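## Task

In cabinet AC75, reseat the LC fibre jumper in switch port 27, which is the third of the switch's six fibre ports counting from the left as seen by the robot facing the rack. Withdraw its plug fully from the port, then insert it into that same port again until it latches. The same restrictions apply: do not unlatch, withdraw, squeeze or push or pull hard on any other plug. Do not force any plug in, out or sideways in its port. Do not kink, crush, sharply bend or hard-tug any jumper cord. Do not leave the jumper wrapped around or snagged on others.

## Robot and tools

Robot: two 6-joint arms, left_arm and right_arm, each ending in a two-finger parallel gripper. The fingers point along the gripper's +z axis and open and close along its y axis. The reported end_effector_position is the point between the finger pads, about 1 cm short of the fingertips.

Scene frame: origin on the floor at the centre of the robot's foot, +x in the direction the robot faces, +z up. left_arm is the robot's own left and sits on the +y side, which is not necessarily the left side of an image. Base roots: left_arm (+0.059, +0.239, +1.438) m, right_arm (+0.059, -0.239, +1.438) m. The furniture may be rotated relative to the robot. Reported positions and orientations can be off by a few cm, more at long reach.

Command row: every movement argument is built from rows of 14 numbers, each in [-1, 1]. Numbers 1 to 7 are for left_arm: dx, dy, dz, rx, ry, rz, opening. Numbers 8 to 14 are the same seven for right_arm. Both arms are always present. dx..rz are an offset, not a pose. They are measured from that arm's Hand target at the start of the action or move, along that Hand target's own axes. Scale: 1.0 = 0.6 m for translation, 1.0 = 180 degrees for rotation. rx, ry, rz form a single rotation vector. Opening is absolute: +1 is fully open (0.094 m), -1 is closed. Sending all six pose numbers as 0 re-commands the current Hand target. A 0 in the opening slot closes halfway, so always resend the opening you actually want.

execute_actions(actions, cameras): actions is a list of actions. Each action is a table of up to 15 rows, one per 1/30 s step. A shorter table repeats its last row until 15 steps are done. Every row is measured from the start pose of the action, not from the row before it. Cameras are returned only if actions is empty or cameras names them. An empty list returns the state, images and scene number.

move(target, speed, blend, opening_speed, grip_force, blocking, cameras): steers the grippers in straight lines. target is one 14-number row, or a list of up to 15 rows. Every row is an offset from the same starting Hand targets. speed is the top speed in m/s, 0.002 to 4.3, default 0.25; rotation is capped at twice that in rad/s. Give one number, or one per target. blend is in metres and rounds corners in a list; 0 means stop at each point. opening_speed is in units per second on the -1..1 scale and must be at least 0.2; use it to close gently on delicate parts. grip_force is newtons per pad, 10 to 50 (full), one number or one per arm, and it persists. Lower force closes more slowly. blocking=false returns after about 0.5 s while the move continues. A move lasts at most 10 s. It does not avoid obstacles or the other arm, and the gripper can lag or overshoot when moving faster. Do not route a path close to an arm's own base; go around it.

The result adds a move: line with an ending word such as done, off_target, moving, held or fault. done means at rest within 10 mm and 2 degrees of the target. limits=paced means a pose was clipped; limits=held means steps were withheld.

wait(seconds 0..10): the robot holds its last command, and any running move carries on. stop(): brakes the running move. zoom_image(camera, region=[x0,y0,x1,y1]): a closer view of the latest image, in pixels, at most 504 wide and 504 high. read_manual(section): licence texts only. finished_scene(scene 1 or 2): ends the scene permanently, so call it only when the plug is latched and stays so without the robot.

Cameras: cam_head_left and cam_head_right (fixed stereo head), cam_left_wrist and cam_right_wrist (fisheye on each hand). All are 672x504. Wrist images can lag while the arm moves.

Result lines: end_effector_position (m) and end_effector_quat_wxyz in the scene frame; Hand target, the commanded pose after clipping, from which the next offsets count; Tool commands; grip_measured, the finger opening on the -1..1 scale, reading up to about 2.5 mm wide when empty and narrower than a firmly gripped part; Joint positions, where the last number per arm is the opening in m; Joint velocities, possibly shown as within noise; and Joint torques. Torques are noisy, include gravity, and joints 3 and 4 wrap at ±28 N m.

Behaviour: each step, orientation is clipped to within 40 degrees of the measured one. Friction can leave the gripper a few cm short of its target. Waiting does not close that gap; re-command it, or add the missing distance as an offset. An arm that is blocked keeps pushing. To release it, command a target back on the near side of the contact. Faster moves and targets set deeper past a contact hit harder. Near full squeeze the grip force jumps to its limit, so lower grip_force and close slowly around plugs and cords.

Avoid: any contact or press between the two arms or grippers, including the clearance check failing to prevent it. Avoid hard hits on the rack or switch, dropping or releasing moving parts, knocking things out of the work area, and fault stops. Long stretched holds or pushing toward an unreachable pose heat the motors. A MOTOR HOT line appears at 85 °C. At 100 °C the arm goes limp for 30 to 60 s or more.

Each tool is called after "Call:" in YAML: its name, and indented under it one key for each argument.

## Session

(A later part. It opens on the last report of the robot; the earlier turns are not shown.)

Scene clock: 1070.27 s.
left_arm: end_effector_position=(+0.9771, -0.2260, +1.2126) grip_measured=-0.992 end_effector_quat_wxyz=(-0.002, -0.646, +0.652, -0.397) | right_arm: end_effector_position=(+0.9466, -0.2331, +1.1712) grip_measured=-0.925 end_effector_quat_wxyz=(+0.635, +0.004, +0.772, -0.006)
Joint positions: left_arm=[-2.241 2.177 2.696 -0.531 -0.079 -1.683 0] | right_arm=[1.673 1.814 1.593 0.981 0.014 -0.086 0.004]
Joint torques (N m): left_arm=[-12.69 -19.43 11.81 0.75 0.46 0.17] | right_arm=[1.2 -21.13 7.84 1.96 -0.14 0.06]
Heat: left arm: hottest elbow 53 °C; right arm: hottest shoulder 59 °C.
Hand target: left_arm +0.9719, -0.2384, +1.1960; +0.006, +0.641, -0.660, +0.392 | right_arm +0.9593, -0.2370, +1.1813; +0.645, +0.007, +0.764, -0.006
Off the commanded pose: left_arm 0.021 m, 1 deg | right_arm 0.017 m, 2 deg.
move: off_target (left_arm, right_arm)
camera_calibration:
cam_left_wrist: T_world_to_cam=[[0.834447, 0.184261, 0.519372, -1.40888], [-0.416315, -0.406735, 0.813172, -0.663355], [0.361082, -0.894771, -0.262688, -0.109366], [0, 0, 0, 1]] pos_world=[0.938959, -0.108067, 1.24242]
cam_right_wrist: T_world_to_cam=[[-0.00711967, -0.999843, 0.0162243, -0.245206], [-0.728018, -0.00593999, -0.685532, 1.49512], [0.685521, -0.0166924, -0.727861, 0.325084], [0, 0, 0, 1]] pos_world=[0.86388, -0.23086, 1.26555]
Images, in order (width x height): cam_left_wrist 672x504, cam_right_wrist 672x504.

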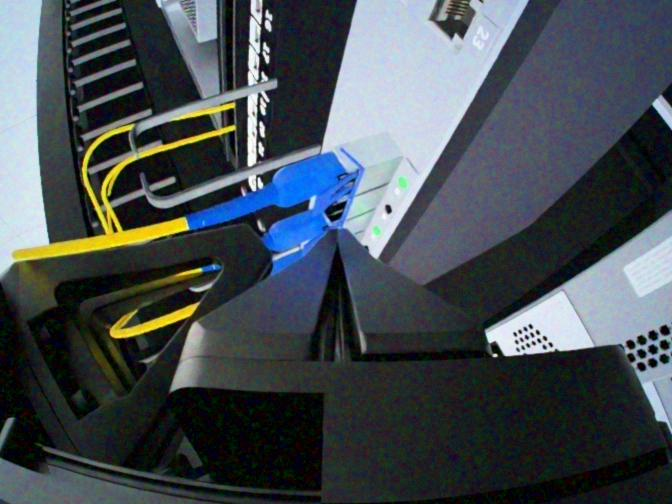

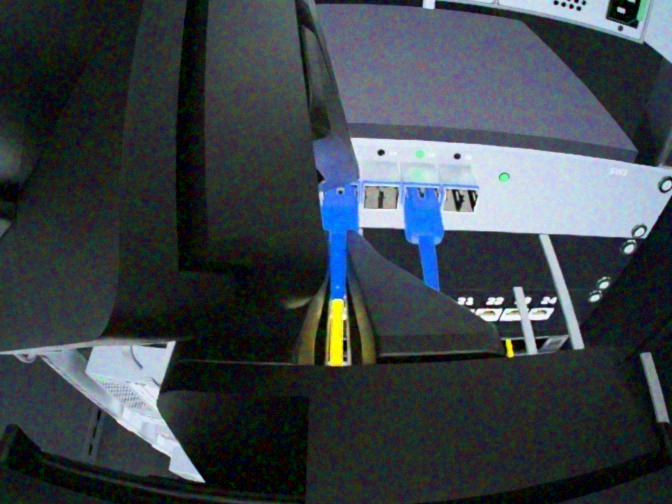

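Call:
move:
  target: [-0.0043,0.015,0.0003,0,0,0,-1, 0,0,0,0,0,0,-1]
  speed: 0.03
  cameras: ["cam_left_wrist","cam_right_wrist"]

Call:
zoom_image:
  camera: "cam_right_wrist"
  region: [200, 130, 480, 340]

Call:
zoom_image:
  camera: "cam_left_wrist"
  region: [260, 130, 460, 280]

Scene clock: 1076.70 s.
left_arm: end_effector_position=(+0.9785, -0.2260, +1.2138) grip_measured=-0.992 end_effector_quat_wxyz=(-0.001, -0.646, +0.651, -0.400) | right_arm: end_effector_position=(+0.9466, -0.2331, +1.1712) grip_measured=-0.925 end_effector_quat_wxyz=(+0.635, +0.004, +0.772, -0.006)
Joint positions: left_arm=[-2.241 2.177 2.696 -0.524 -0.078 -1.683 0] | right_arm=[1.673 1.814 1.593 0.981 0.014 -0.086 0.004]
Joint torques (N m): left_arm=[-12.81 -21.54 6.6 1.87 0.47 0.17] | right_arm=[0.79 -21.01 7.92 1.88 -0.13 0.05]
Heat: left arm: hottest elbow 54 °C; right arm: hottest shoulder 59 °C.
Hand target: left_arm +0.9649, -0.2375, +1.1901; +0.006, +0.641, -0.660, +0.392 | right_arm +0.9593, -0.2370, +1.1813; +0.645, +0.007, +0.764, -0.006
Off the commanded pose: left_arm 0.030 m, 2 deg | right_arm 0.017 m, 2 deg.
move: off_target (left_arm, right_arm)
camera_calibration:
cam_left_wrist: T_world_to_cam=[[0.831002, 0.188174, 0.523476, -1.41135], [-0.419706, -0.405511, 0.812039, -0.658781], [0.36508, -0.894512, -0.258003, -0.119174], [0, 0, 0, 1]] pos_world=[0.93985, -0.108165, 1.24302]
cam_right_wrist: T_world_to_cam=[[-0.00711967, -0.999843, 0.0162243, -0.245206], [-0.728018, -0.00593999, -0.685532, 1.49512], [0.685521, -0.0166924, -0.727861, 0.325084], [0, 0, 0, 1]] pos_world=[0.86388, -0.23086, 1.26555]
Images, in order (width x height): cam_left_wrist 672x504, cam_right_wrist 672x504.

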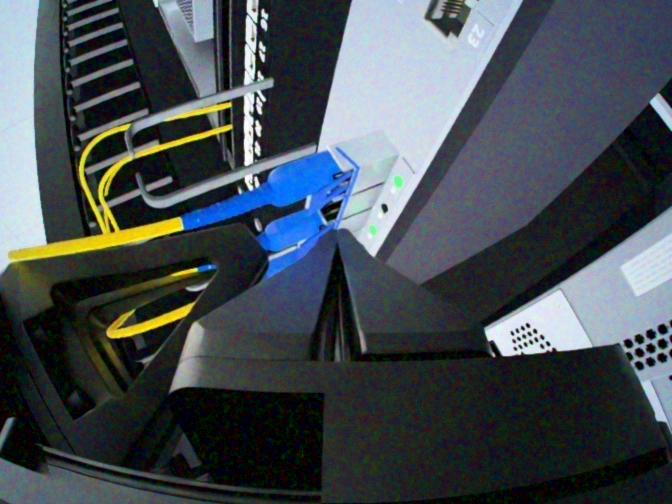

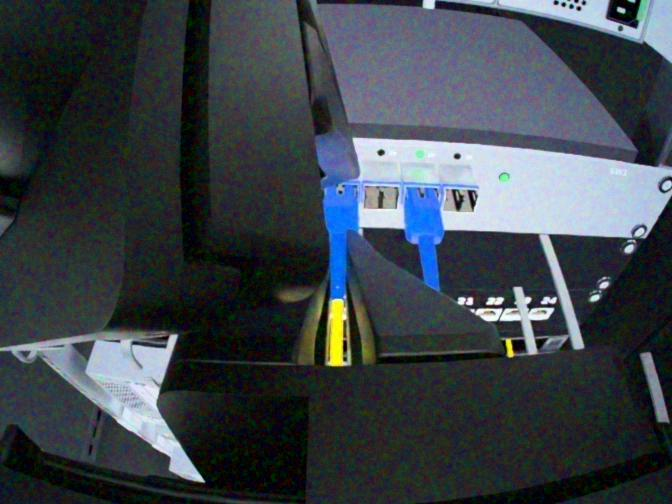

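Scaled by 1.800 from the camera's 672x504 image, which has a finer 960x720 frame.

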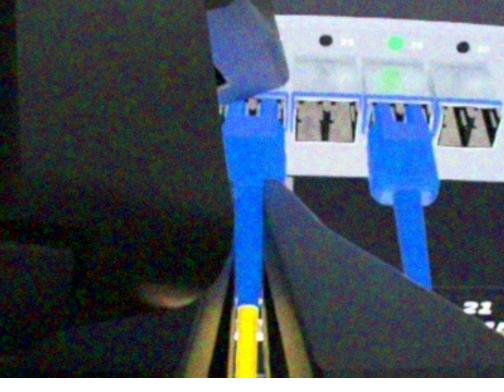

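Scaled by 2.520 from the camera's 672x504 image, which has a finer 960x720 frame.

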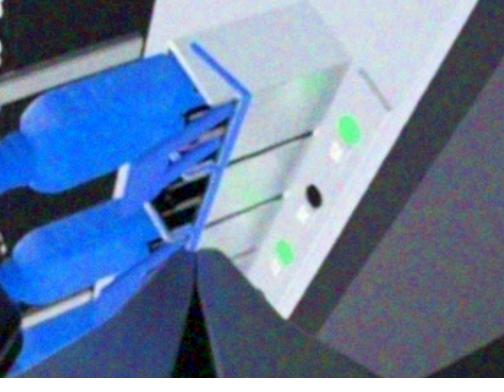

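Call:
move:
  target: [-0.0008,0.011,-0.0014,0,0,0,-1, 0,0,0,0,0,0,-1]
  speed: 0.03
  cameras: ["cam_left_wrist","cam_right_wrist"]

Call:
zoom_image:
  camera: "cam_right_wrist"
  region: [200, 130, 480, 340]

Call:
zoom_image:
  camera: "cam_left_wrist"
  region: [260, 130, 460, 280]

Scene clock: 1089.70 s.
left_arm: end_effector_position=(+0.9780, -0.2278, +1.2113) grip_measured=-0.992 end_effector_quat_wxyz=(+0.003, -0.645, +0.647, -0.407) | right_arm: end_effector_position=(+0.9466, -0.2331, +1.1712) grip_measured=-0.925 end_effector_quat_wxyz=(+0.635, +0.004, +0.772, -0.006)
Joint positions: left_arm=[-2.241 2.166 2.657 -0.477 -0.076 -1.683 0] | right_arm=[1.673 1.814 1.593 0.981 0.014 -0.086 0.004]
Joint torques (N m): left_arm=[-12.57 -22.24 5.16 1.29 0.36 0.16] | right_arm=[0.91 -20.89 7.82 1.89 -0.11 0.05]
Heat: left arm: hottest elbow 52 °C; right arm: hottest shoulder 59 °C.
Hand target: left_arm +0.9589, -0.2375, +1.1870; +0.006, +0.641, -0.660, +0.392 | right_arm +0.9593, -0.2370, +1.1813; +0.645, +0.007, +0.764, -0.006
Off the commanded pose: left_arm 0.032 m, 3 deg | right_arm 0.017 m, 2 deg.
move: off_target (left_arm, right_arm)
camera_calibration:
cam_left_wrist: T_world_to_cam=[[0.821337, 0.19889, 0.534648, -1.41096], [-0.428648, -0.403226, 0.808498, -0.644111], [0.376387, -0.893225, -0.245931, -0.14651], [0, 0, 0, 1]] pos_world=[0.937924, -0.109962, 1.2391]
cam_right_wrist: T_world_to_cam=[[-0.00711967, -0.999843, 0.0162243, -0.245206], [-0.728018, -0.00593999, -0.685532, 1.49512], [0.685521, -0.0166924, -0.727861, 0.325084], [0, 0, 0, 1]] pos_world=[0.86388, -0.23086, 1.26555]
Images, in order (width x height): cam_left_wrist 672x504, cam_right_wrist 672x504.

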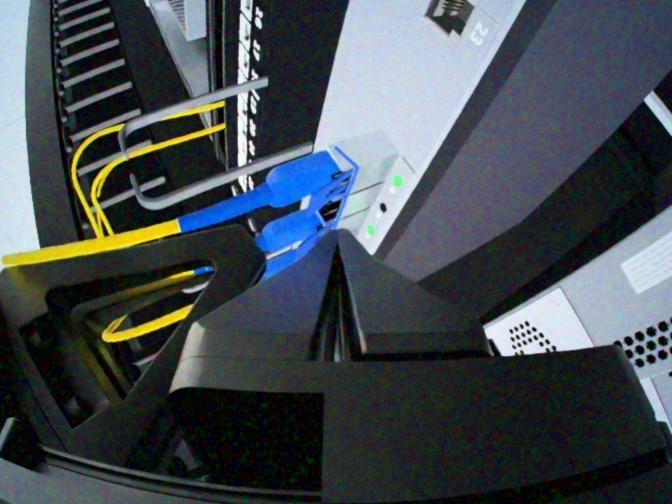

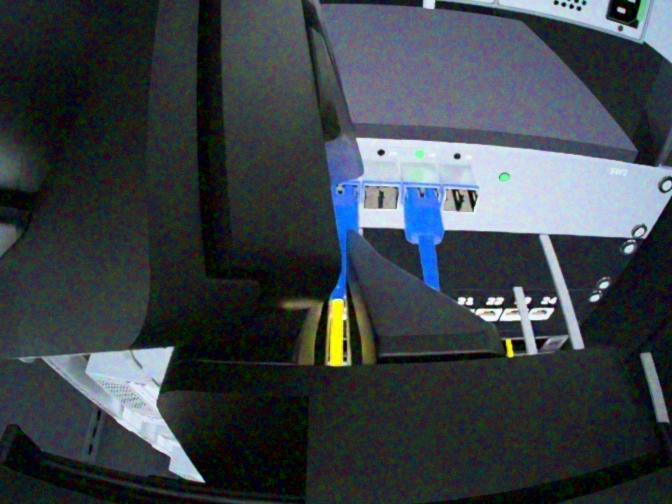

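Scaled by 1.800 from the camera's 672x504 image, which has a finer 960x720 frame.

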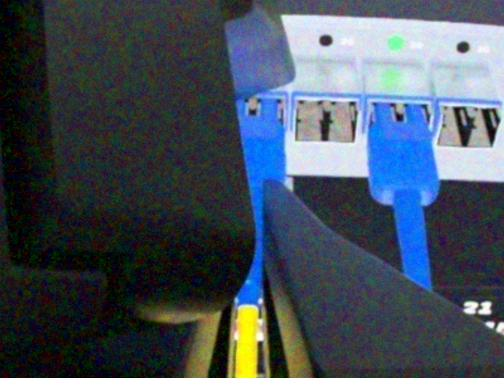

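Scaled by 2.520 from the camera's 672x504 image, which has a finer 960x720 frame.

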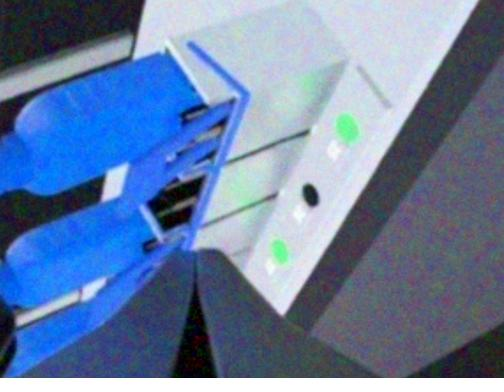

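Call:
move:
  target:
    - [-0.0052,-0.0138,-0.1485,0,0,0,-1, 0,0,0,0,0,0,-1]
    - [-0.0023,-0.0163,-0.0018,0,0,0,-1, 0,0,0,0,0,0,-1]
  speed: [0.12,0.06]
  cameras: ["cam_left_wrist","cam_right_wrist"]

Call:
zoom_image:
  camera: "cam_right_wrist"
  region: [200, 130, 480, 340]

Call:
zoom_image:
  camera: "cam_left_wrist"
  region: [260, 130, 460, 280]

Scene clock: 1112.40 s.
left_arm: end_effector_position=(+0.9710, -0.2249, +1.2136) grip_measured=-0.992 end_effector_quat_wxyz=(-0.005, -0.643, +0.654, -0.399) | right_arm: end_effector_position=(+0.9466, -0.2332, +1.1711) grip_measured=-0.925 end_effector_quat_wxyz=(+0.635, +0.007, +0.772, -0.003)
Joint positions: left_arm=[-2.241 2.129 2.597 -0.482 -0.071 -1.679 0] | right_arm=[1.673 1.814 1.593 0.981 0.013 -0.077 0.004]
Joint torques (N m): left_arm=[-12.4 -18.73 11.56 0.96 0.27 0.11] | right_arm=[1.08 -21.25 7.92 1.91 -0.12 -0.04]
Heat: left arm: hottest elbow 49 °C; right arm: hottest shoulder 60 °C.
Hand target: left_arm +0.9670, -0.2344, +1.1920; +0.006, +0.641, -0.660, +0.392 | right_arm +0.9593, -0.2369, +1.1813; +0.645, +0.007, +0.764, -0.006
Off the commanded pose: left_arm 0.024 m, 1 deg | right_arm 0.017 m, 2 deg.
move: off_target (left_arm, right_arm)
camera_calibration:
cam_left_wrist: T_world_to_cam=[[0.835232, 0.179523, 0.519768, -1.40668], [-0.420841, -0.399716, 0.814322, -0.661718], [0.353949, -0.898887, -0.258306, -0.105236], [0, 0, 0, 1]] pos_world=[0.933675, -0.106563, 1.24281]
cam_right_wrist: T_world_to_cam=[[-0.00833147, -0.999936, 0.00770431, -0.234299], [-0.7279, 0.000781812, -0.685683, 1.49677], [0.685633, -0.0113207, -0.727859, 0.32622], [0, 0, 0, 1]] pos_world=[0.863881, -0.231761, 1.26556]
Images, in order (width x height): cam_left_wrist 672x504, cam_right_wrist 672x504.

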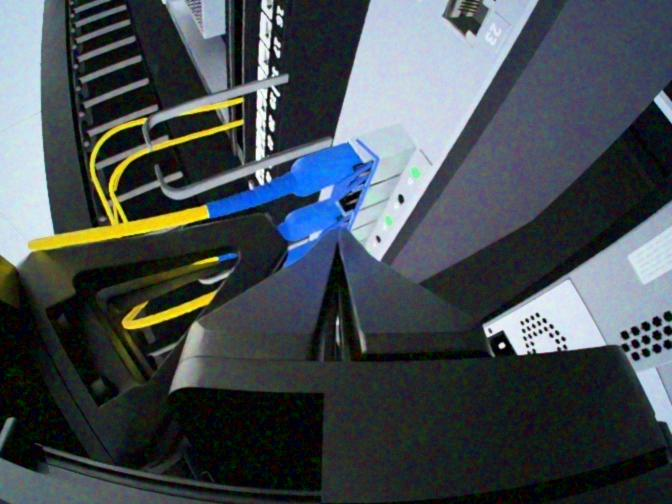

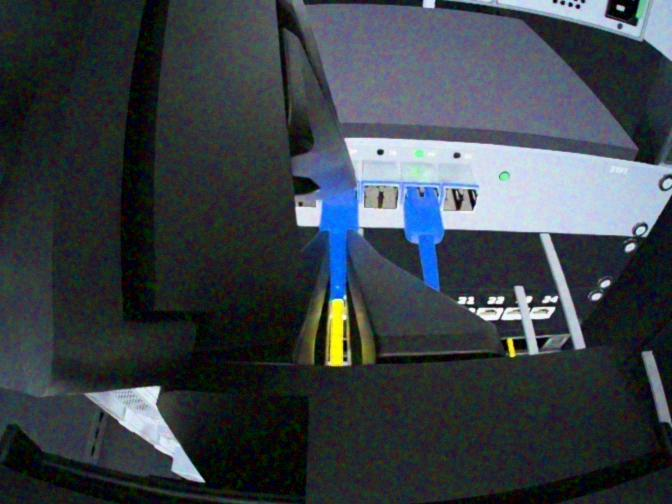

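Scaled by 1.800 from the camera's 672x504 image, which has a finer 960x720 frame.

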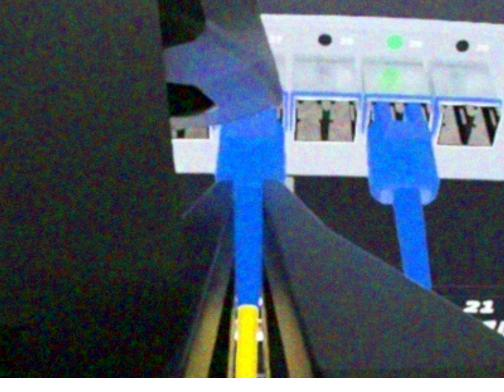

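Scaled by 2.520 from the camera's 672x504 image, which has a finer 960x720 frame.

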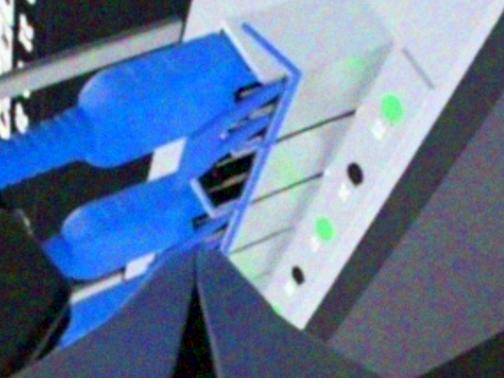

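Call:
move:
  target: [-0.0135,0.0138,0.0087,0,0,0,-1, 0,0,0,0,0,0,-1]
  speed: 0.03
  cameras: ["cam_left_wrist","cam_right_wrist"]

Call:
zoom_image:
  camera: "cam_right_wrist"
  region: [200, 130, 480, 340]

Call:
zoom_image:
  camera: "cam_left_wrist"
  region: [260, 130, 460, 280]

Scene clock: 1122.63 s.
left_arm: end_effector_position=(+0.9708, -0.2258, +1.2143) grip_measured=-0.992 end_effector_quat_wxyz=(-0.007, -0.641, +0.654, -0.401) | right_arm: end_effector_position=(+0.9466, -0.2332, +1.1711) grip_measured=-0.925 end_effector_quat_wxyz=(+0.635, +0.007, +0.772, -0.003)
Joint positions: left_arm=[-2.241 2.129 2.598 -0.482 -0.064 -1.679 0] | right_arm=[1.673 1.814 1.593 0.981 0.013 -0.077 0.004]
Joint torques (N m): left_arm=[-11.81 -19.49 9.2 1.89 0.47 0.14] | right_arm=[1.03 -21.19 7.92 1.95 -0.12 -0.04]
Heat: left arm: hottest elbow 49 °C; right arm: hottest shoulder 60 °C.
Hand target: left_arm +0.9640, -0.2314, +1.1800; +0.006, +0.641, -0.660, +0.392 | right_arm +0.9593, -0.2369, +1.1813; +0.645, +0.007, +0.764, -0.006
Off the commanded pose: left_arm 0.035 m, 1 deg | right_arm 0.017 m, 2 deg.
move: off_target (left_arm, right_arm)
camera_calibration:
cam_left_wrist: T_world_to_cam=[[0.835533, 0.179393, 0.51933, -1.40663], [-0.422768, -0.393795, 0.816207, -0.661808], [0.350931, -0.901523, -0.253187, -0.109683], [0, 0, 0, 1]] pos_world=[0.933982, -0.107159, 1.2429]
cam_right_wrist: T_world_to_cam=[[-0.00833147, -0.999936, 0.00770431, -0.234299], [-0.7279, 0.000781812, -0.685683, 1.49677], [0.685633, -0.0113207, -0.727859, 0.32622], [0, 0, 0, 1]] pos_world=[0.863881, -0.231761, 1.26556]
Images, in order (width x height): cam_left_wrist 672x504, cam_right_wrist 672x504.

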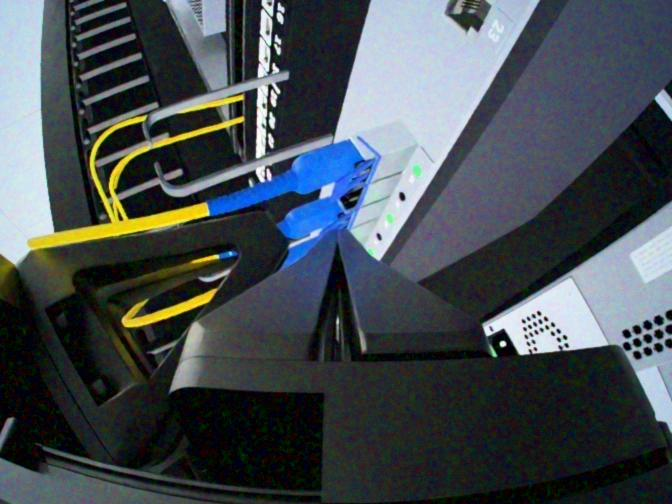

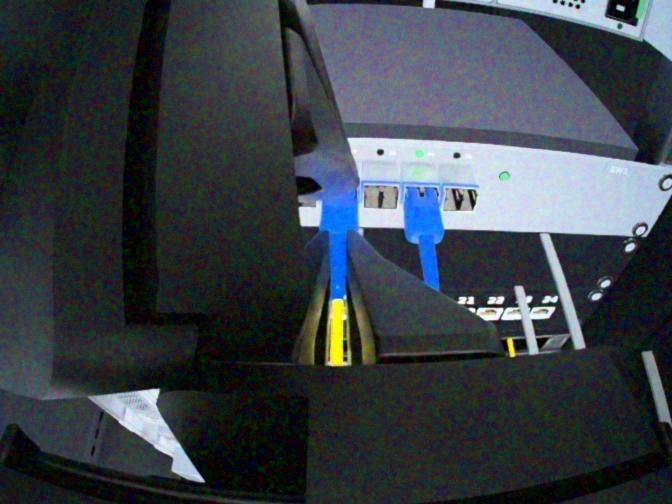

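Scaled by 1.800 from the camera's 672x504 image, which has a finer 960x720 frame.

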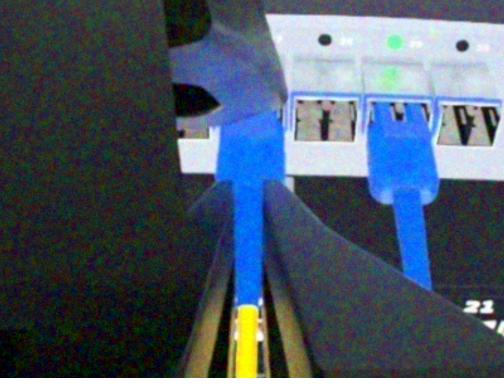

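Scaled by 2.520 from the camera's 672x504 image, which has a finer 960x720 frame.

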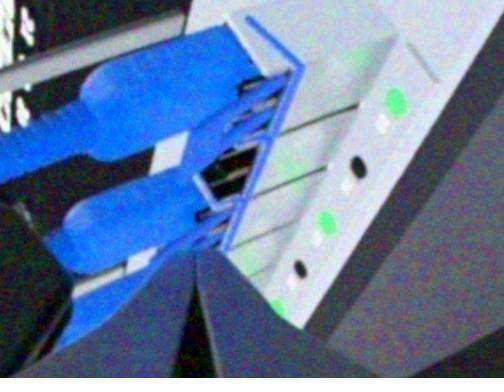

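Call:
move:
  target: [-0.0102,0.0102,0.0139,0,0,0,-1, 0,0,0,0,0,0,-1]
  speed: 0.03
  cameras: ["cam_left_wrist","cam_right_wrist"]

Call:
zoom_image:
  camera: "cam_right_wrist"
  region: [200, 130, 480, 340]

Call:
zoom_image:
  camera: "cam_left_wrist"
  region: [260, 130, 460, 280]

Scene clock: 1129.47 s.
left_arm: end_effector_position=(+0.9716, -0.2280, +1.2143) grip_measured=-0.992 end_effector_quat_wxyz=(-0.008, -0.640, +0.652, -0.407) | right_arm: end_effector_position=(+0.9466, -0.2332, +1.1711) grip_measured=-0.925 end_effector_quat_wxyz=(+0.635, +0.007, +0.772, -0.003)
Joint positions: left_arm=[-2.241 2.132 2.598 -0.469 -0.056 -1.679 0] | right_arm=[1.673 1.814 1.593 0.981 0.013 -0.077 0.004]
Joint torques (N m): left_arm=[-11.16 -18.2 9.66 1.83 0.45 0.14] | right_arm=[1.03 -20.84 7.82 1.95 -0.11 -0.03]
Heat: left arm: hottest elbow 49 °C; right arm: hottest shoulder 60 °C.
Hand target: left_arm +0.9640, -0.2314, +1.1681; +0.006, +0.641, -0.660, +0.392 | right_arm +0.9593, -0.2369, +1.1813; +0.645, +0.007, +0.764, -0.006
Off the commanded pose: left_arm 0.047 m, 2 deg | right_arm 0.017 m, 2 deg.
move: off_target (left_arm, right_arm)
camera_calibration:
cam_left_wrist: T_world_to_cam=[[0.830913, 0.184896, 0.524782, -1.40771], [-0.429856, -0.385536, 0.816447, -0.653795], [0.35328, -0.903978, -0.240868, -0.129729], [0, 0, 0, 1]] pos_world=[0.934477, -0.109053, 1.24128]
cam_right_wrist: T_world_to_cam=[[-0.00833147, -0.999936, 0.00770431, -0.234299], [-0.7279, 0.000781812, -0.685683, 1.49677], [0.685633, -0.0113207, -0.727859, 0.32622], [0, 0, 0, 1]] pos_world=[0.863881, -0.231761, 1.26556]
Images, in order (width x height): cam_left_wrist 672x504, cam_right_wrist 672x504.

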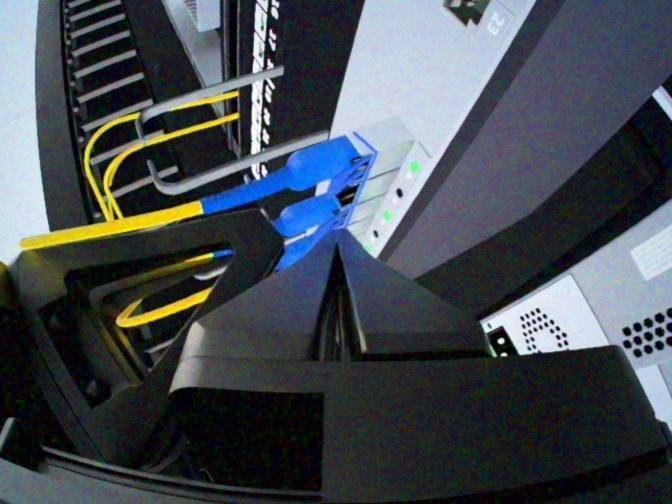

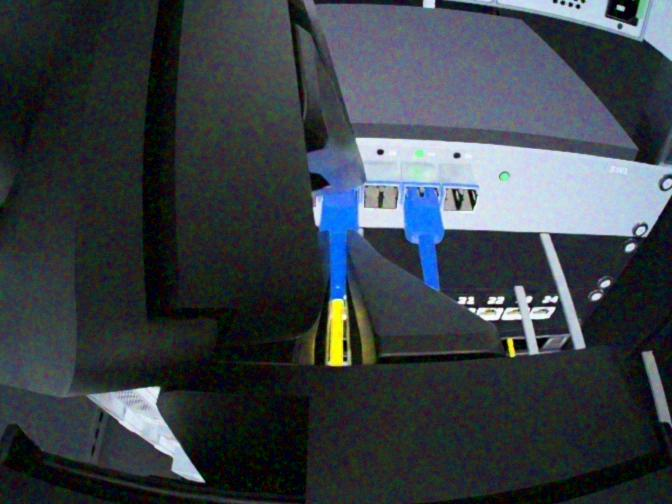

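Scaled by 1.800 from the camera's 672x504 image, which has a finer 960x720 frame.

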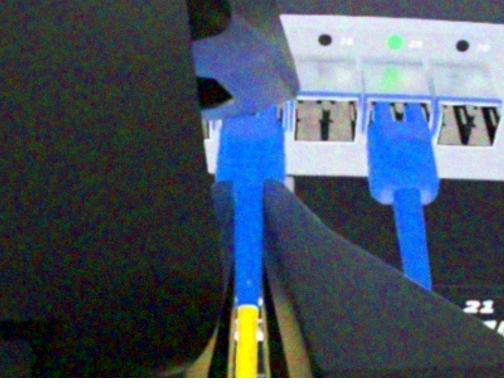

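Scaled by 2.520 from the camera's 672x504 image, which has a finer 960x720 frame.

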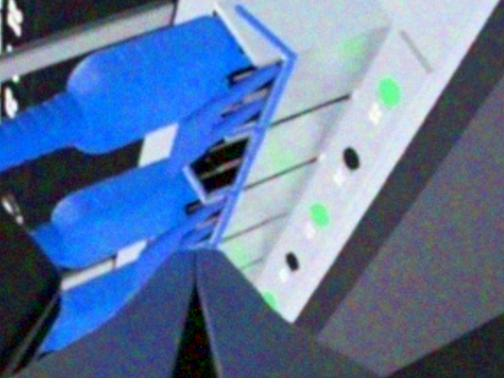

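Call:
move:
  target: [-0.022,0.007,0.0145,0,0,0,-1, 0,0,0,0,0,0,-1]
  speed: 0.03
  cameras: ["cam_left_wrist","cam_right_wrist"]

Call:
zoom_image:
  camera: "cam_right_wrist"
  region: [200, 130, 480, 340]

Call:
zoom_image:
  camera: "cam_left_wrist"
  region: [260, 130, 460, 280]

Scene clock: 1156.57 s.
left_arm: end_effector_position=(+0.9721, -0.2302, +1.2141) grip_measured=-0.992 end_effector_quat_wxyz=(-0.012, -0.636, +0.650, -0.415) | right_arm: end_effector_position=(+0.9466, -0.2332, +1.1711) grip_measured=-0.925 end_effector_quat_wxyz=(+0.635, +0.007, +0.772, -0.003)
Joint positions: left_arm=[-2.239 2.135 2.598 -0.456 -0.035 -1.679 0] | right_arm=[1.673 1.814 1.593 0.981 0.013 -0.077 0.004]
Joint torques (N m): left_arm=[-10.05 -17.55 10.13 1.73 0.39 0.15] | right_arm=[0.97 -20.95 7.95 2.04 -0.09 -0.03]
Heat: left arm: hottest elbow 48 °C; right arm: hottest shoulder 60 °C.
Hand target: left_arm +0.9671, -0.2253, +1.1531; +0.006, +0.641, -0.660, +0.392 | right_arm +0.9593, -0.2369, +1.1813; +0.645, +0.007, +0.764, -0.006
Off the commanded pose: left_arm 0.061 m, 3 deg | right_arm 0.017 m, 2 deg.
move: off_target (left_arm, right_arm)
camera_calibration:
cam_left_wrist: T_world_to_cam=[[0.827508, 0.189297, 0.528581, -1.40795], [-0.439071, -0.368573, 0.819372, -0.645029], [0.349926, -0.910121, -0.221882, -0.153193], [0, 0, 0, 1]] pos_world=[0.935484, -0.110643, 1.23874]
cam_right_wrist: T_world_to_cam=[[-0.00833147, -0.999936, 0.00770431, -0.234299], [-0.7279, 0.000781812, -0.685683, 1.49677], [0.685633, -0.0113207, -0.727859, 0.32622], [0, 0, 0, 1]] pos_world=[0.863881, -0.231761, 1.26556]
Images, in order (width x height): cam_left_wrist 672x504, cam_right_wrist 672x504.

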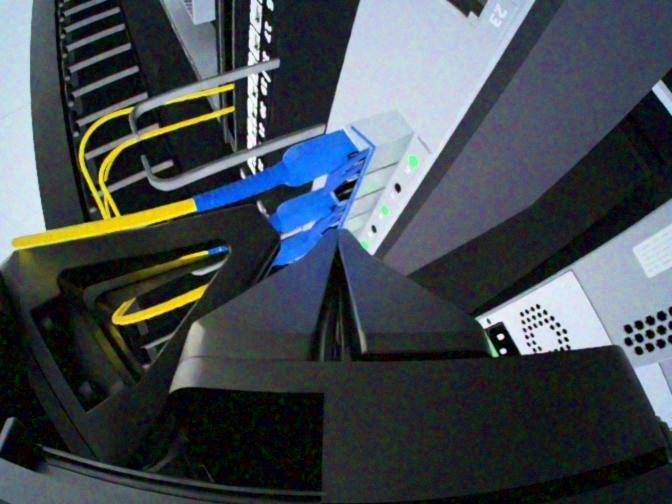

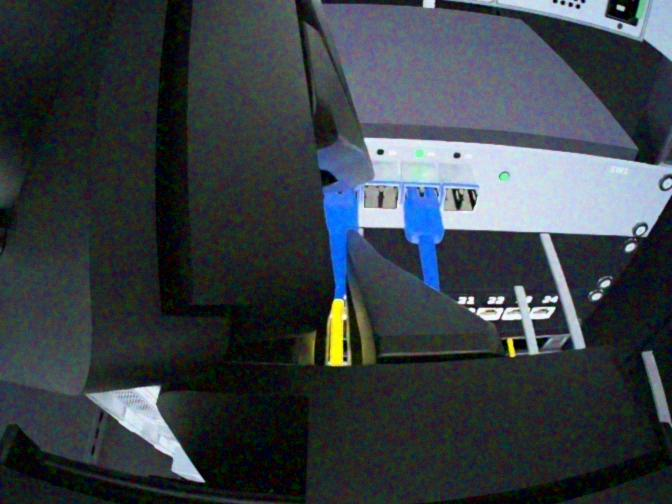

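Scaled by 1.800 from the camera's 672x504 image, which has a finer 960x720 frame.

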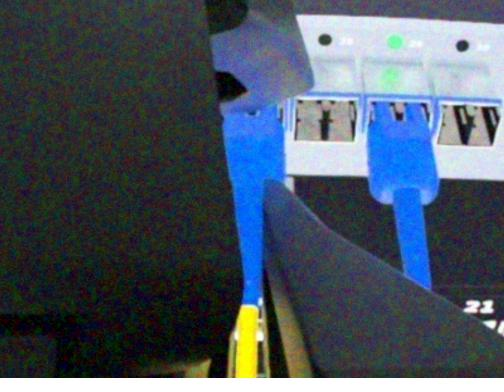

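Scaled by 2.520 from the camera's 672x504 image, which has a finer 960x720 frame.

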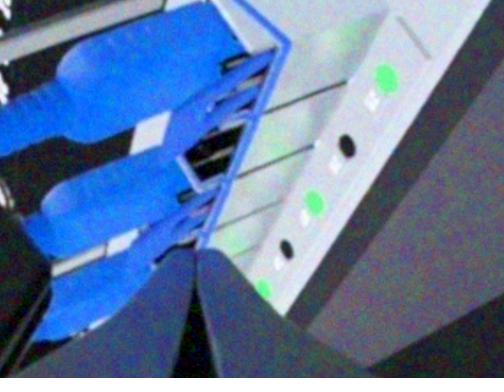

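Call:
move:
  target: [0.0348,-0.0517,-0.218,0,0,0,-1, 0,0,0,0,0,0,-1]
  speed: 0.1
  cameras: ["cam_left_wrist","cam_right_wrist","cam_head_right"]

Scene clock: 1280.13 s.
left_arm: end_effector_position=(+0.9249, -0.1720, +1.2666) grip_measured=-0.992 end_effector_quat_wxyz=(-0.011, -0.643, +0.660, -0.389) | right_arm: end_effector_position=(+0.9466, -0.2332, +1.1711) grip_measured=-0.925 end_effector_quat_wxyz=(+0.635, +0.007, +0.772, -0.003)
Joint positions: left_arm=[-2.239 1.776 2.05 -0.313 -0.071 -1.679 0] | right_arm=[1.673 1.814 1.593 0.981 0.013 -0.078 0.004]
Joint torques (N m): left_arm=[-10.87 -22.24 5.78 1.92 0.28 0.11] | right_arm=[0.91 -21.07 7.94 1.88 -0.12 -0.03]
Heat: left arm: hottest elbow 49 °C; right arm: hottest shoulder 60 °C.
Hand target: left_arm +0.9251, -0.1704, +1.2703; +0.006, +0.641, -0.660, +0.392 | right_arm +0.9593, -0.2369, +1.1813; +0.645, +0.007, +0.764, -0.006
Off the commanded pose: left_arm 0.004 m, 1 deg | right_arm 0.017 m, 2 deg.
move: off_target (right_arm)
camera_calibration:
cam_left_wrist: T_world_to_cam=[[0.847679, 0.165034, 0.504187, -1.39957], [-0.408615, -0.40301, 0.818912, -0.720812], [0.338341, -0.900192, -0.274188, 0.00661052], [0, 0, 0, 1]] pos_world=[0.889611, -0.053568, 1.29774]
cam_right_wrist: T_world_to_cam=[[-0.00824883, -0.999934, 0.00805521, -0.234714], [-0.7279, 0.000481045, -0.685683, 1.4967], [0.685633, -0.0115195, -0.727856, 0.326171], [0, 0, 0, 1]] pos_world=[0.863881, -0.231661, 1.26556]
Images, in order (width x height): cam_head_right 672x504, cam_left_wrist 672x504, cam_right_wrist 672x504.

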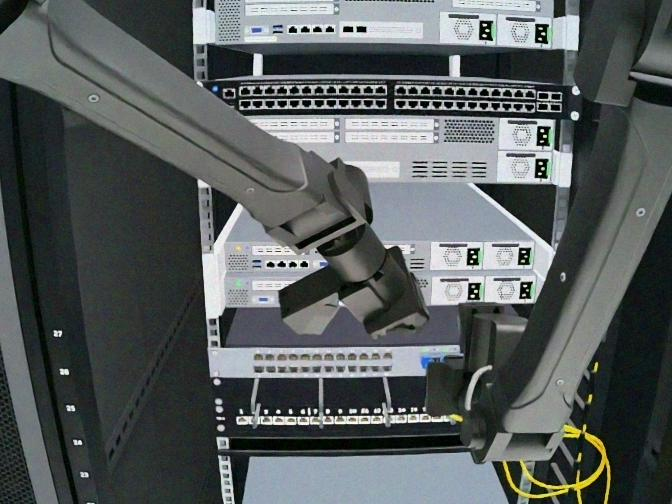

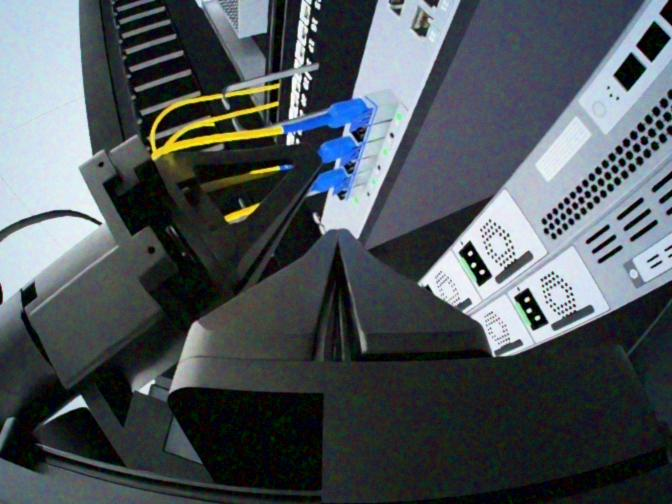

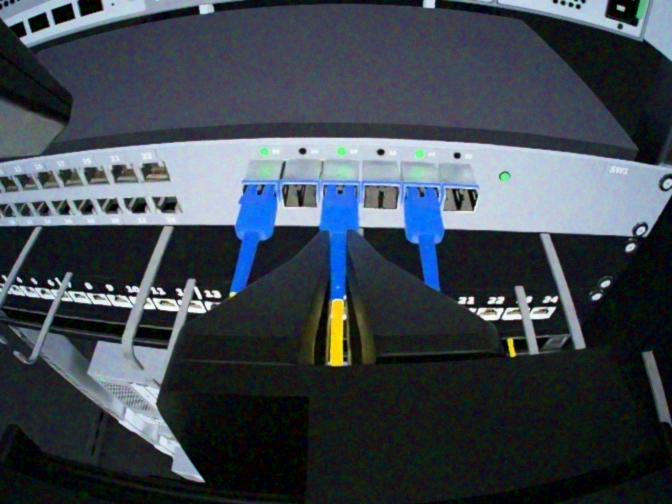

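Call:
move:
  target:
    - [0,0,0,0,0,0,-1, 0,0,0,0,0,0,-0.6]
    - [0,0,0,0,0,0,-1, 0.0125,-0.002,-0.0735,0,0,0,-0.6]
  speed: 0.08
  cameras: ["cam_right_wrist"]

Scene clock: 1297.93 s.
left_arm: end_effector_position=(+0.9249, -0.1720, +1.2666) grip_measured=-0.992 end_effector_quat_wxyz=(-0.011, -0.643, +0.660, -0.389) | right_arm: end_effector_position=(+0.9033, -0.2310, +1.1527) grip_measured=-0.602 end_effector_quat_wxyz=(+0.625, +0.006, +0.781, -0.002)
Joint positions: left_arm=[-2.239 1.776 2.05 -0.313 -0.071 -1.679 0] | right_arm=[1.673 1.808 1.471 1.07 0.014 -0.078 0.019]
Joint torques (N m): left_arm=[-10.81 -22.18 5.7 1.84 0.25 0.12] | right_arm=[0.5 -22.48 4.08 2.93 -0.17 -0.01]
Heat: left arm: hottest elbow 49 °C; right arm: hottest shoulder 60 °C.
Hand target: left_arm +0.9251, -0.1704, +1.2703; +0.006, +0.641, -0.660, +0.392 | right_arm +0.9145, -0.2373, +1.1812; +0.645, +0.007, +0.764, -0.006
Off the commanded pose: left_arm 0.004 m, 1 deg | right_arm 0.031 m, 3 deg.
move: off_target (right_arm)
camera_calibration:
cam_right_wrist: T_world_to_cam=[[-0.00614134, -0.99995, 0.00794262, -0.234617], [-0.745656, -0.000713124, -0.666331, 1.44599], [0.666303, -0.0100146, -0.745614, 0.380738], [0, 0, 0, 1]] pos_world=[0.823083, -0.229761, 1.24925]
Images, in order (width x height): cam_right_wrist 672x504.

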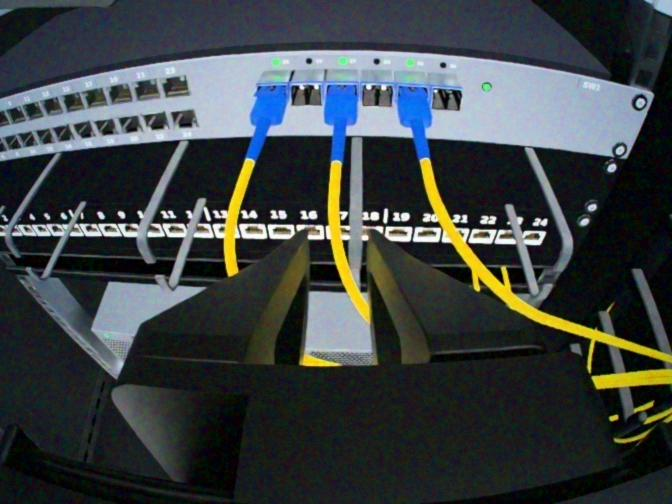

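Call:
move:
  target:
    - [0,0,0,0,0,0,-1, -0.031,0,0.0032,0,-0.025,0,-0.6]
    - [0,0,0,0,0,0,-1, -0.0117,0.001,0.0632,0,-0.025,0,-0.6]
  speed: 0.08
  cameras: ["cam_right_wrist","cam_left_wrist"]

Call:
zoom_image:
  camera: "cam_right_wrist"
  region: [200, 130, 480, 340]

Scene clock: 1320.87 s.
left_arm: end_effector_position=(+0.9249, -0.1720, +1.2666) grip_measured=-0.992 end_effector_quat_wxyz=(-0.011, -0.643, +0.660, -0.389) | right_arm: end_effector_position=(+0.9400, -0.2325, +1.1707) grip_measured=-0.602 end_effector_quat_wxyz=(+0.664, +0.008, +0.747, -0.004)
Joint positions: left_arm=[-2.239 1.776 2.05 -0.313 -0.071 -1.679 0] | right_arm=[1.673 1.852 1.596 1.092 0.01 -0.078 0.019]
Joint torques (N m): left_arm=[-10.75 -22.48 5.55 1.87 0.26 0.11] | right_arm=[0.97 -20.72 7.71 1.87 -0.3 -0.04]
Heat: left arm: hottest elbow 48 °C; right arm: hottest shoulder 56 °C.
Hand target: left_arm +0.9251, -0.1704, +1.2703; +0.006, +0.641, -0.660, +0.392 | right_arm +0.9531, -0.2374, +1.1818; +0.675, +0.007, +0.738, -0.006
Off the commanded pose: left_arm 0.004 m, 1 deg | right_arm 0.018 m, 2 deg.
move: off_target (right_arm)
camera_calibration:
cam_left_wrist: T_world_to_cam=[[0.847679, 0.165034, 0.504187, -1.39957], [-0.408615, -0.40301, 0.818912, -0.720812], [0.338341, -0.900192, -0.274188, 0.00661052], [0, 0, 0, 1]] pos_world=[0.889611, -0.053568, 1.29774]
cam_right_wrist: T_world_to_cam=[[-0.0121947, -0.999893, 0.0080353, -0.23038], [-0.673284, 0.00226962, -0.739381, 1.50349], [0.739284, -0.0144266, -0.67324, 0.215334], [0, 0, 0, 1]] pos_world=[0.850272, -0.230662, 1.25847]
Images, in order (width x height): cam_left_wrist 672x504, cam_right_wrist 672x504.

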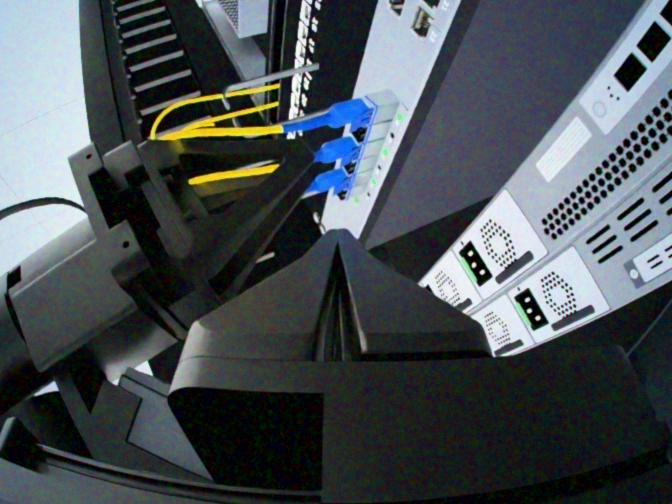

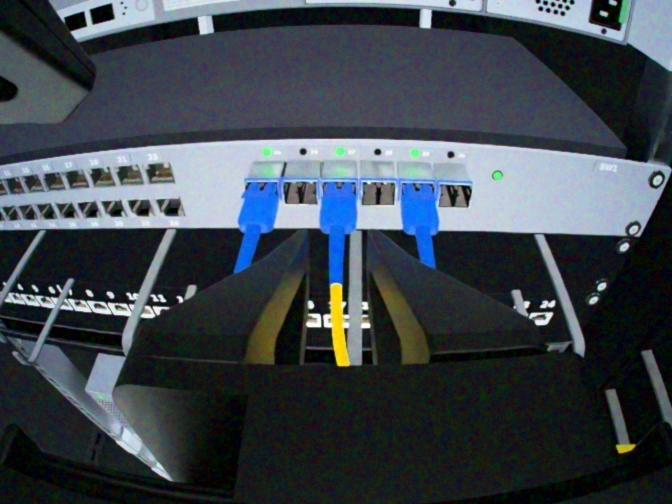

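Scaled by 1.800 from the camera's 672x504 image, which has a finer 960x720 frame.

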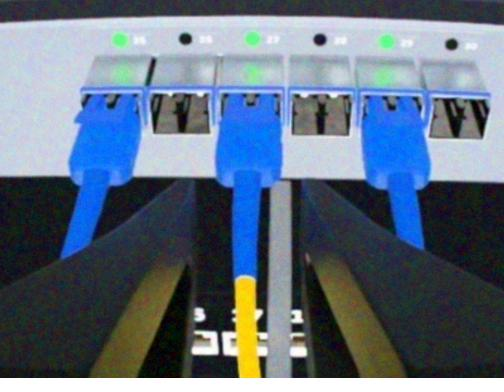

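Call:
move:
  target: [0,0,0,0,0,0,-1, 0,0,0,0,0,0,-1]
  opening_speed: 0.3
  cameras: ["cam_right_wrist"]

Call:
zoom_image:
  camera: "cam_right_wrist"
  region: [200, 130, 480, 340]

Scene clock: 1336.60 s.
left_arm: end_effector_position=(+0.9249, -0.1720, +1.2666) grip_measured=-0.992 end_effector_quat_wxyz=(-0.011, -0.643, +0.660, -0.389) | right_arm: end_effector_position=(+0.9400, -0.2322, +1.1707) grip_measured=-0.930 end_effector_quat_wxyz=(+0.664, +0.007, +0.747, -0.003)
Joint positions: left_arm=[-2.239 1.776 2.05 -0.313 -0.071 -1.679 0] | right_arm=[1.673 1.852 1.596 1.092 0.008 -0.078 0.003]
Joint torques (N m): left_arm=[-10.93 -22.18 5.65 1.96 0.25 0.11] | right_arm=[0.85 -20.95 7.69 1.91 -0.21 -0.04]
Heat: left arm: hottest elbow 47 °C; right arm: hottest shoulder 59 °C.
Hand target: left_arm +0.9251, -0.1704, +1.2703; +0.006, +0.641, -0.660, +0.392 | right_arm +0.9531, -0.2374, +1.1818; +0.675, +0.007, +0.738, -0.006
Off the commanded pose: left_arm 0.004 m, 1 deg | right_arm 0.018 m, 2 deg.
move: off_target (right_arm)
camera_calibration:
cam_right_wrist: T_world_to_cam=[[-0.0103472, -0.999916, 0.00782966, -0.231598], [-0.673186, 0.00117586, -0.739472, 1.50327], [0.7394, -0.0129223, -0.673142, 0.215461], [0, 0, 0, 1]] pos_world=[0.85027, -0.230561, 1.25847]
Images, in order (width x height): cam_right_wrist 672x504.

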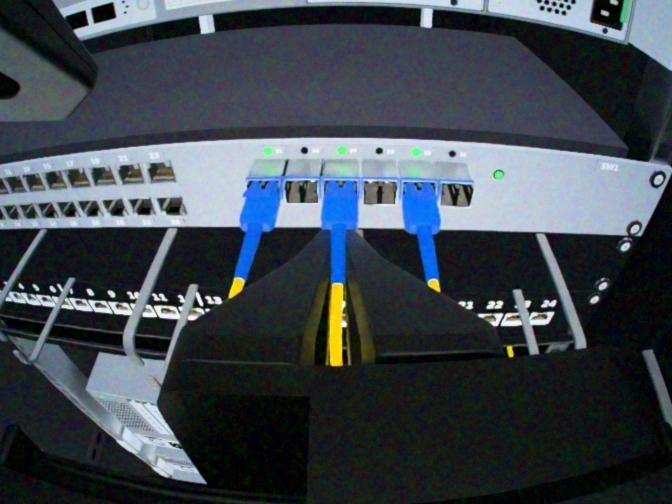

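Scaled by 1.800 from the camera's 672x504 image, which has a finer 960x720 frame.

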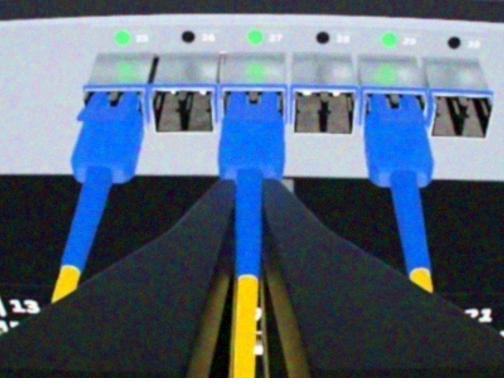

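Call:
move:
  target: [0.0272,0.0043,0.162,0,0,0,-1, 0,0,0,0,0,0,-1]
  speed: 0.08
  cameras: ["cam_left_wrist","cam_right_wrist"]

Call:
zoom_image:
  camera: "cam_right_wrist"
  region: [200, 130, 480, 340]

Call:
zoom_image:
  camera: "cam_left_wrist"
  region: [260, 130, 460, 280]

Scene clock: 1347.70 s.
left_arm: end_effector_position=(+0.9707, -0.2178, +1.2156) grip_measured=-0.992 end_effector_quat_wxyz=(-0.002, -0.646, +0.657, -0.390) | right_arm: end_effector_position=(+0.9400, -0.2322, +1.1707) grip_measured=-0.931 end_effector_quat_wxyz=(+0.664, +0.007, +0.747, -0.003)
Joint positions: left_arm=[-2.239 2.109 2.577 -0.493 -0.084 -1.679 0] | right_arm=[1.673 1.852 1.596 1.092 0.008 -0.078 0.003]
Joint torques (N m): left_arm=[-13.39 -20.01 11.95 0.81 0.27 0.11] | right_arm=[0.62 -21.07 7.71 1.91 -0.22 -0.01]
Heat: left arm: hottest elbow 47 °C; right arm: hottest shoulder 60 °C.
Hand target: left_arm +0.9679, -0.2355, +1.2098; +0.006, +0.641, -0.660, +0.392 | right_arm +0.9531, -0.2374, +1.1818; +0.675, +0.007, +0.738, -0.006
Off the commanded pose: left_arm 0.019 m, 1 deg | right_arm 0.018 m, 2 deg.
move: off_target (left_arm, right_arm)
camera_calibration:
cam_left_wrist: T_world_to_cam=[[0.840272, 0.173213, 0.513752, -1.40777], [-0.410956, -0.414596, 0.811927, -0.670467], [0.353636, -0.893368, -0.27719, -0.0738161], [0, 0, 0, 1]] pos_world=[0.933476, -0.100074, 1.24715]
cam_right_wrist: T_world_to_cam=[[-0.0103472, -0.999916, 0.00782966, -0.231598], [-0.673186, 0.00117586, -0.739472, 1.50327], [0.7394, -0.0129223, -0.673142, 0.215461], [0, 0, 0, 1]] pos_world=[0.85027, -0.230561, 1.25847]
Images, in order (width x height): cam_left_wrist 672x504, cam_right_wrist 672x504.

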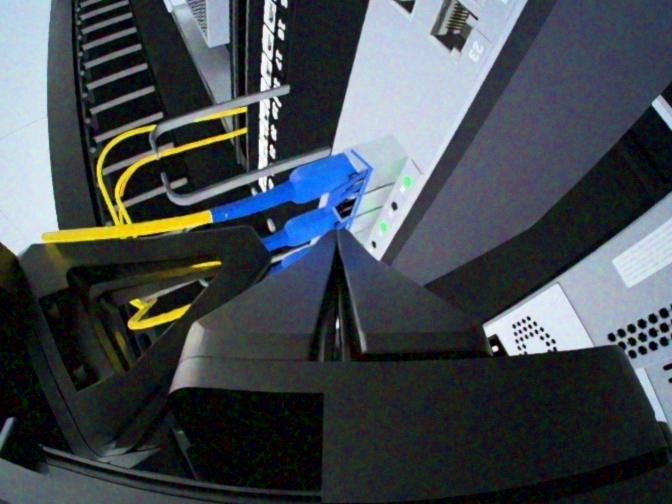

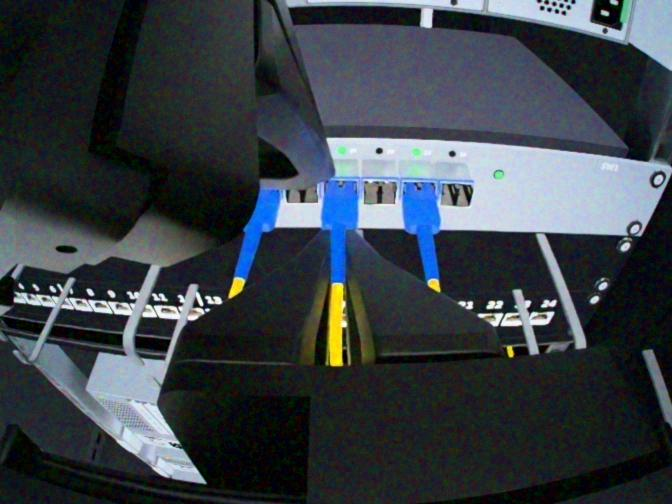

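Scaled by 1.800 from the camera's 672x504 image, which has a finer 960x720 frame.

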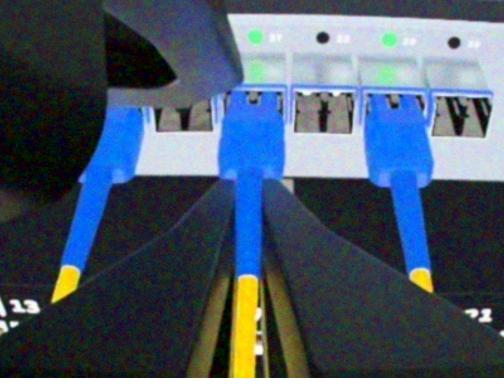

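Scaled by 2.520 from the camera's 672x504 image, which has a finer 960x720 frame.

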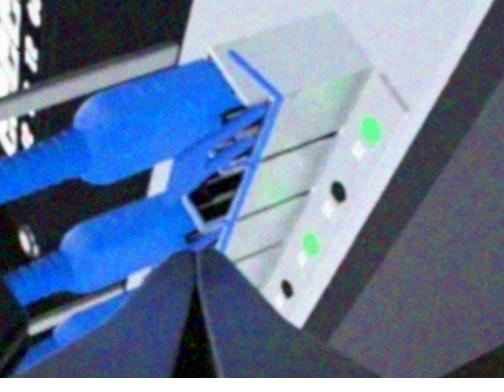

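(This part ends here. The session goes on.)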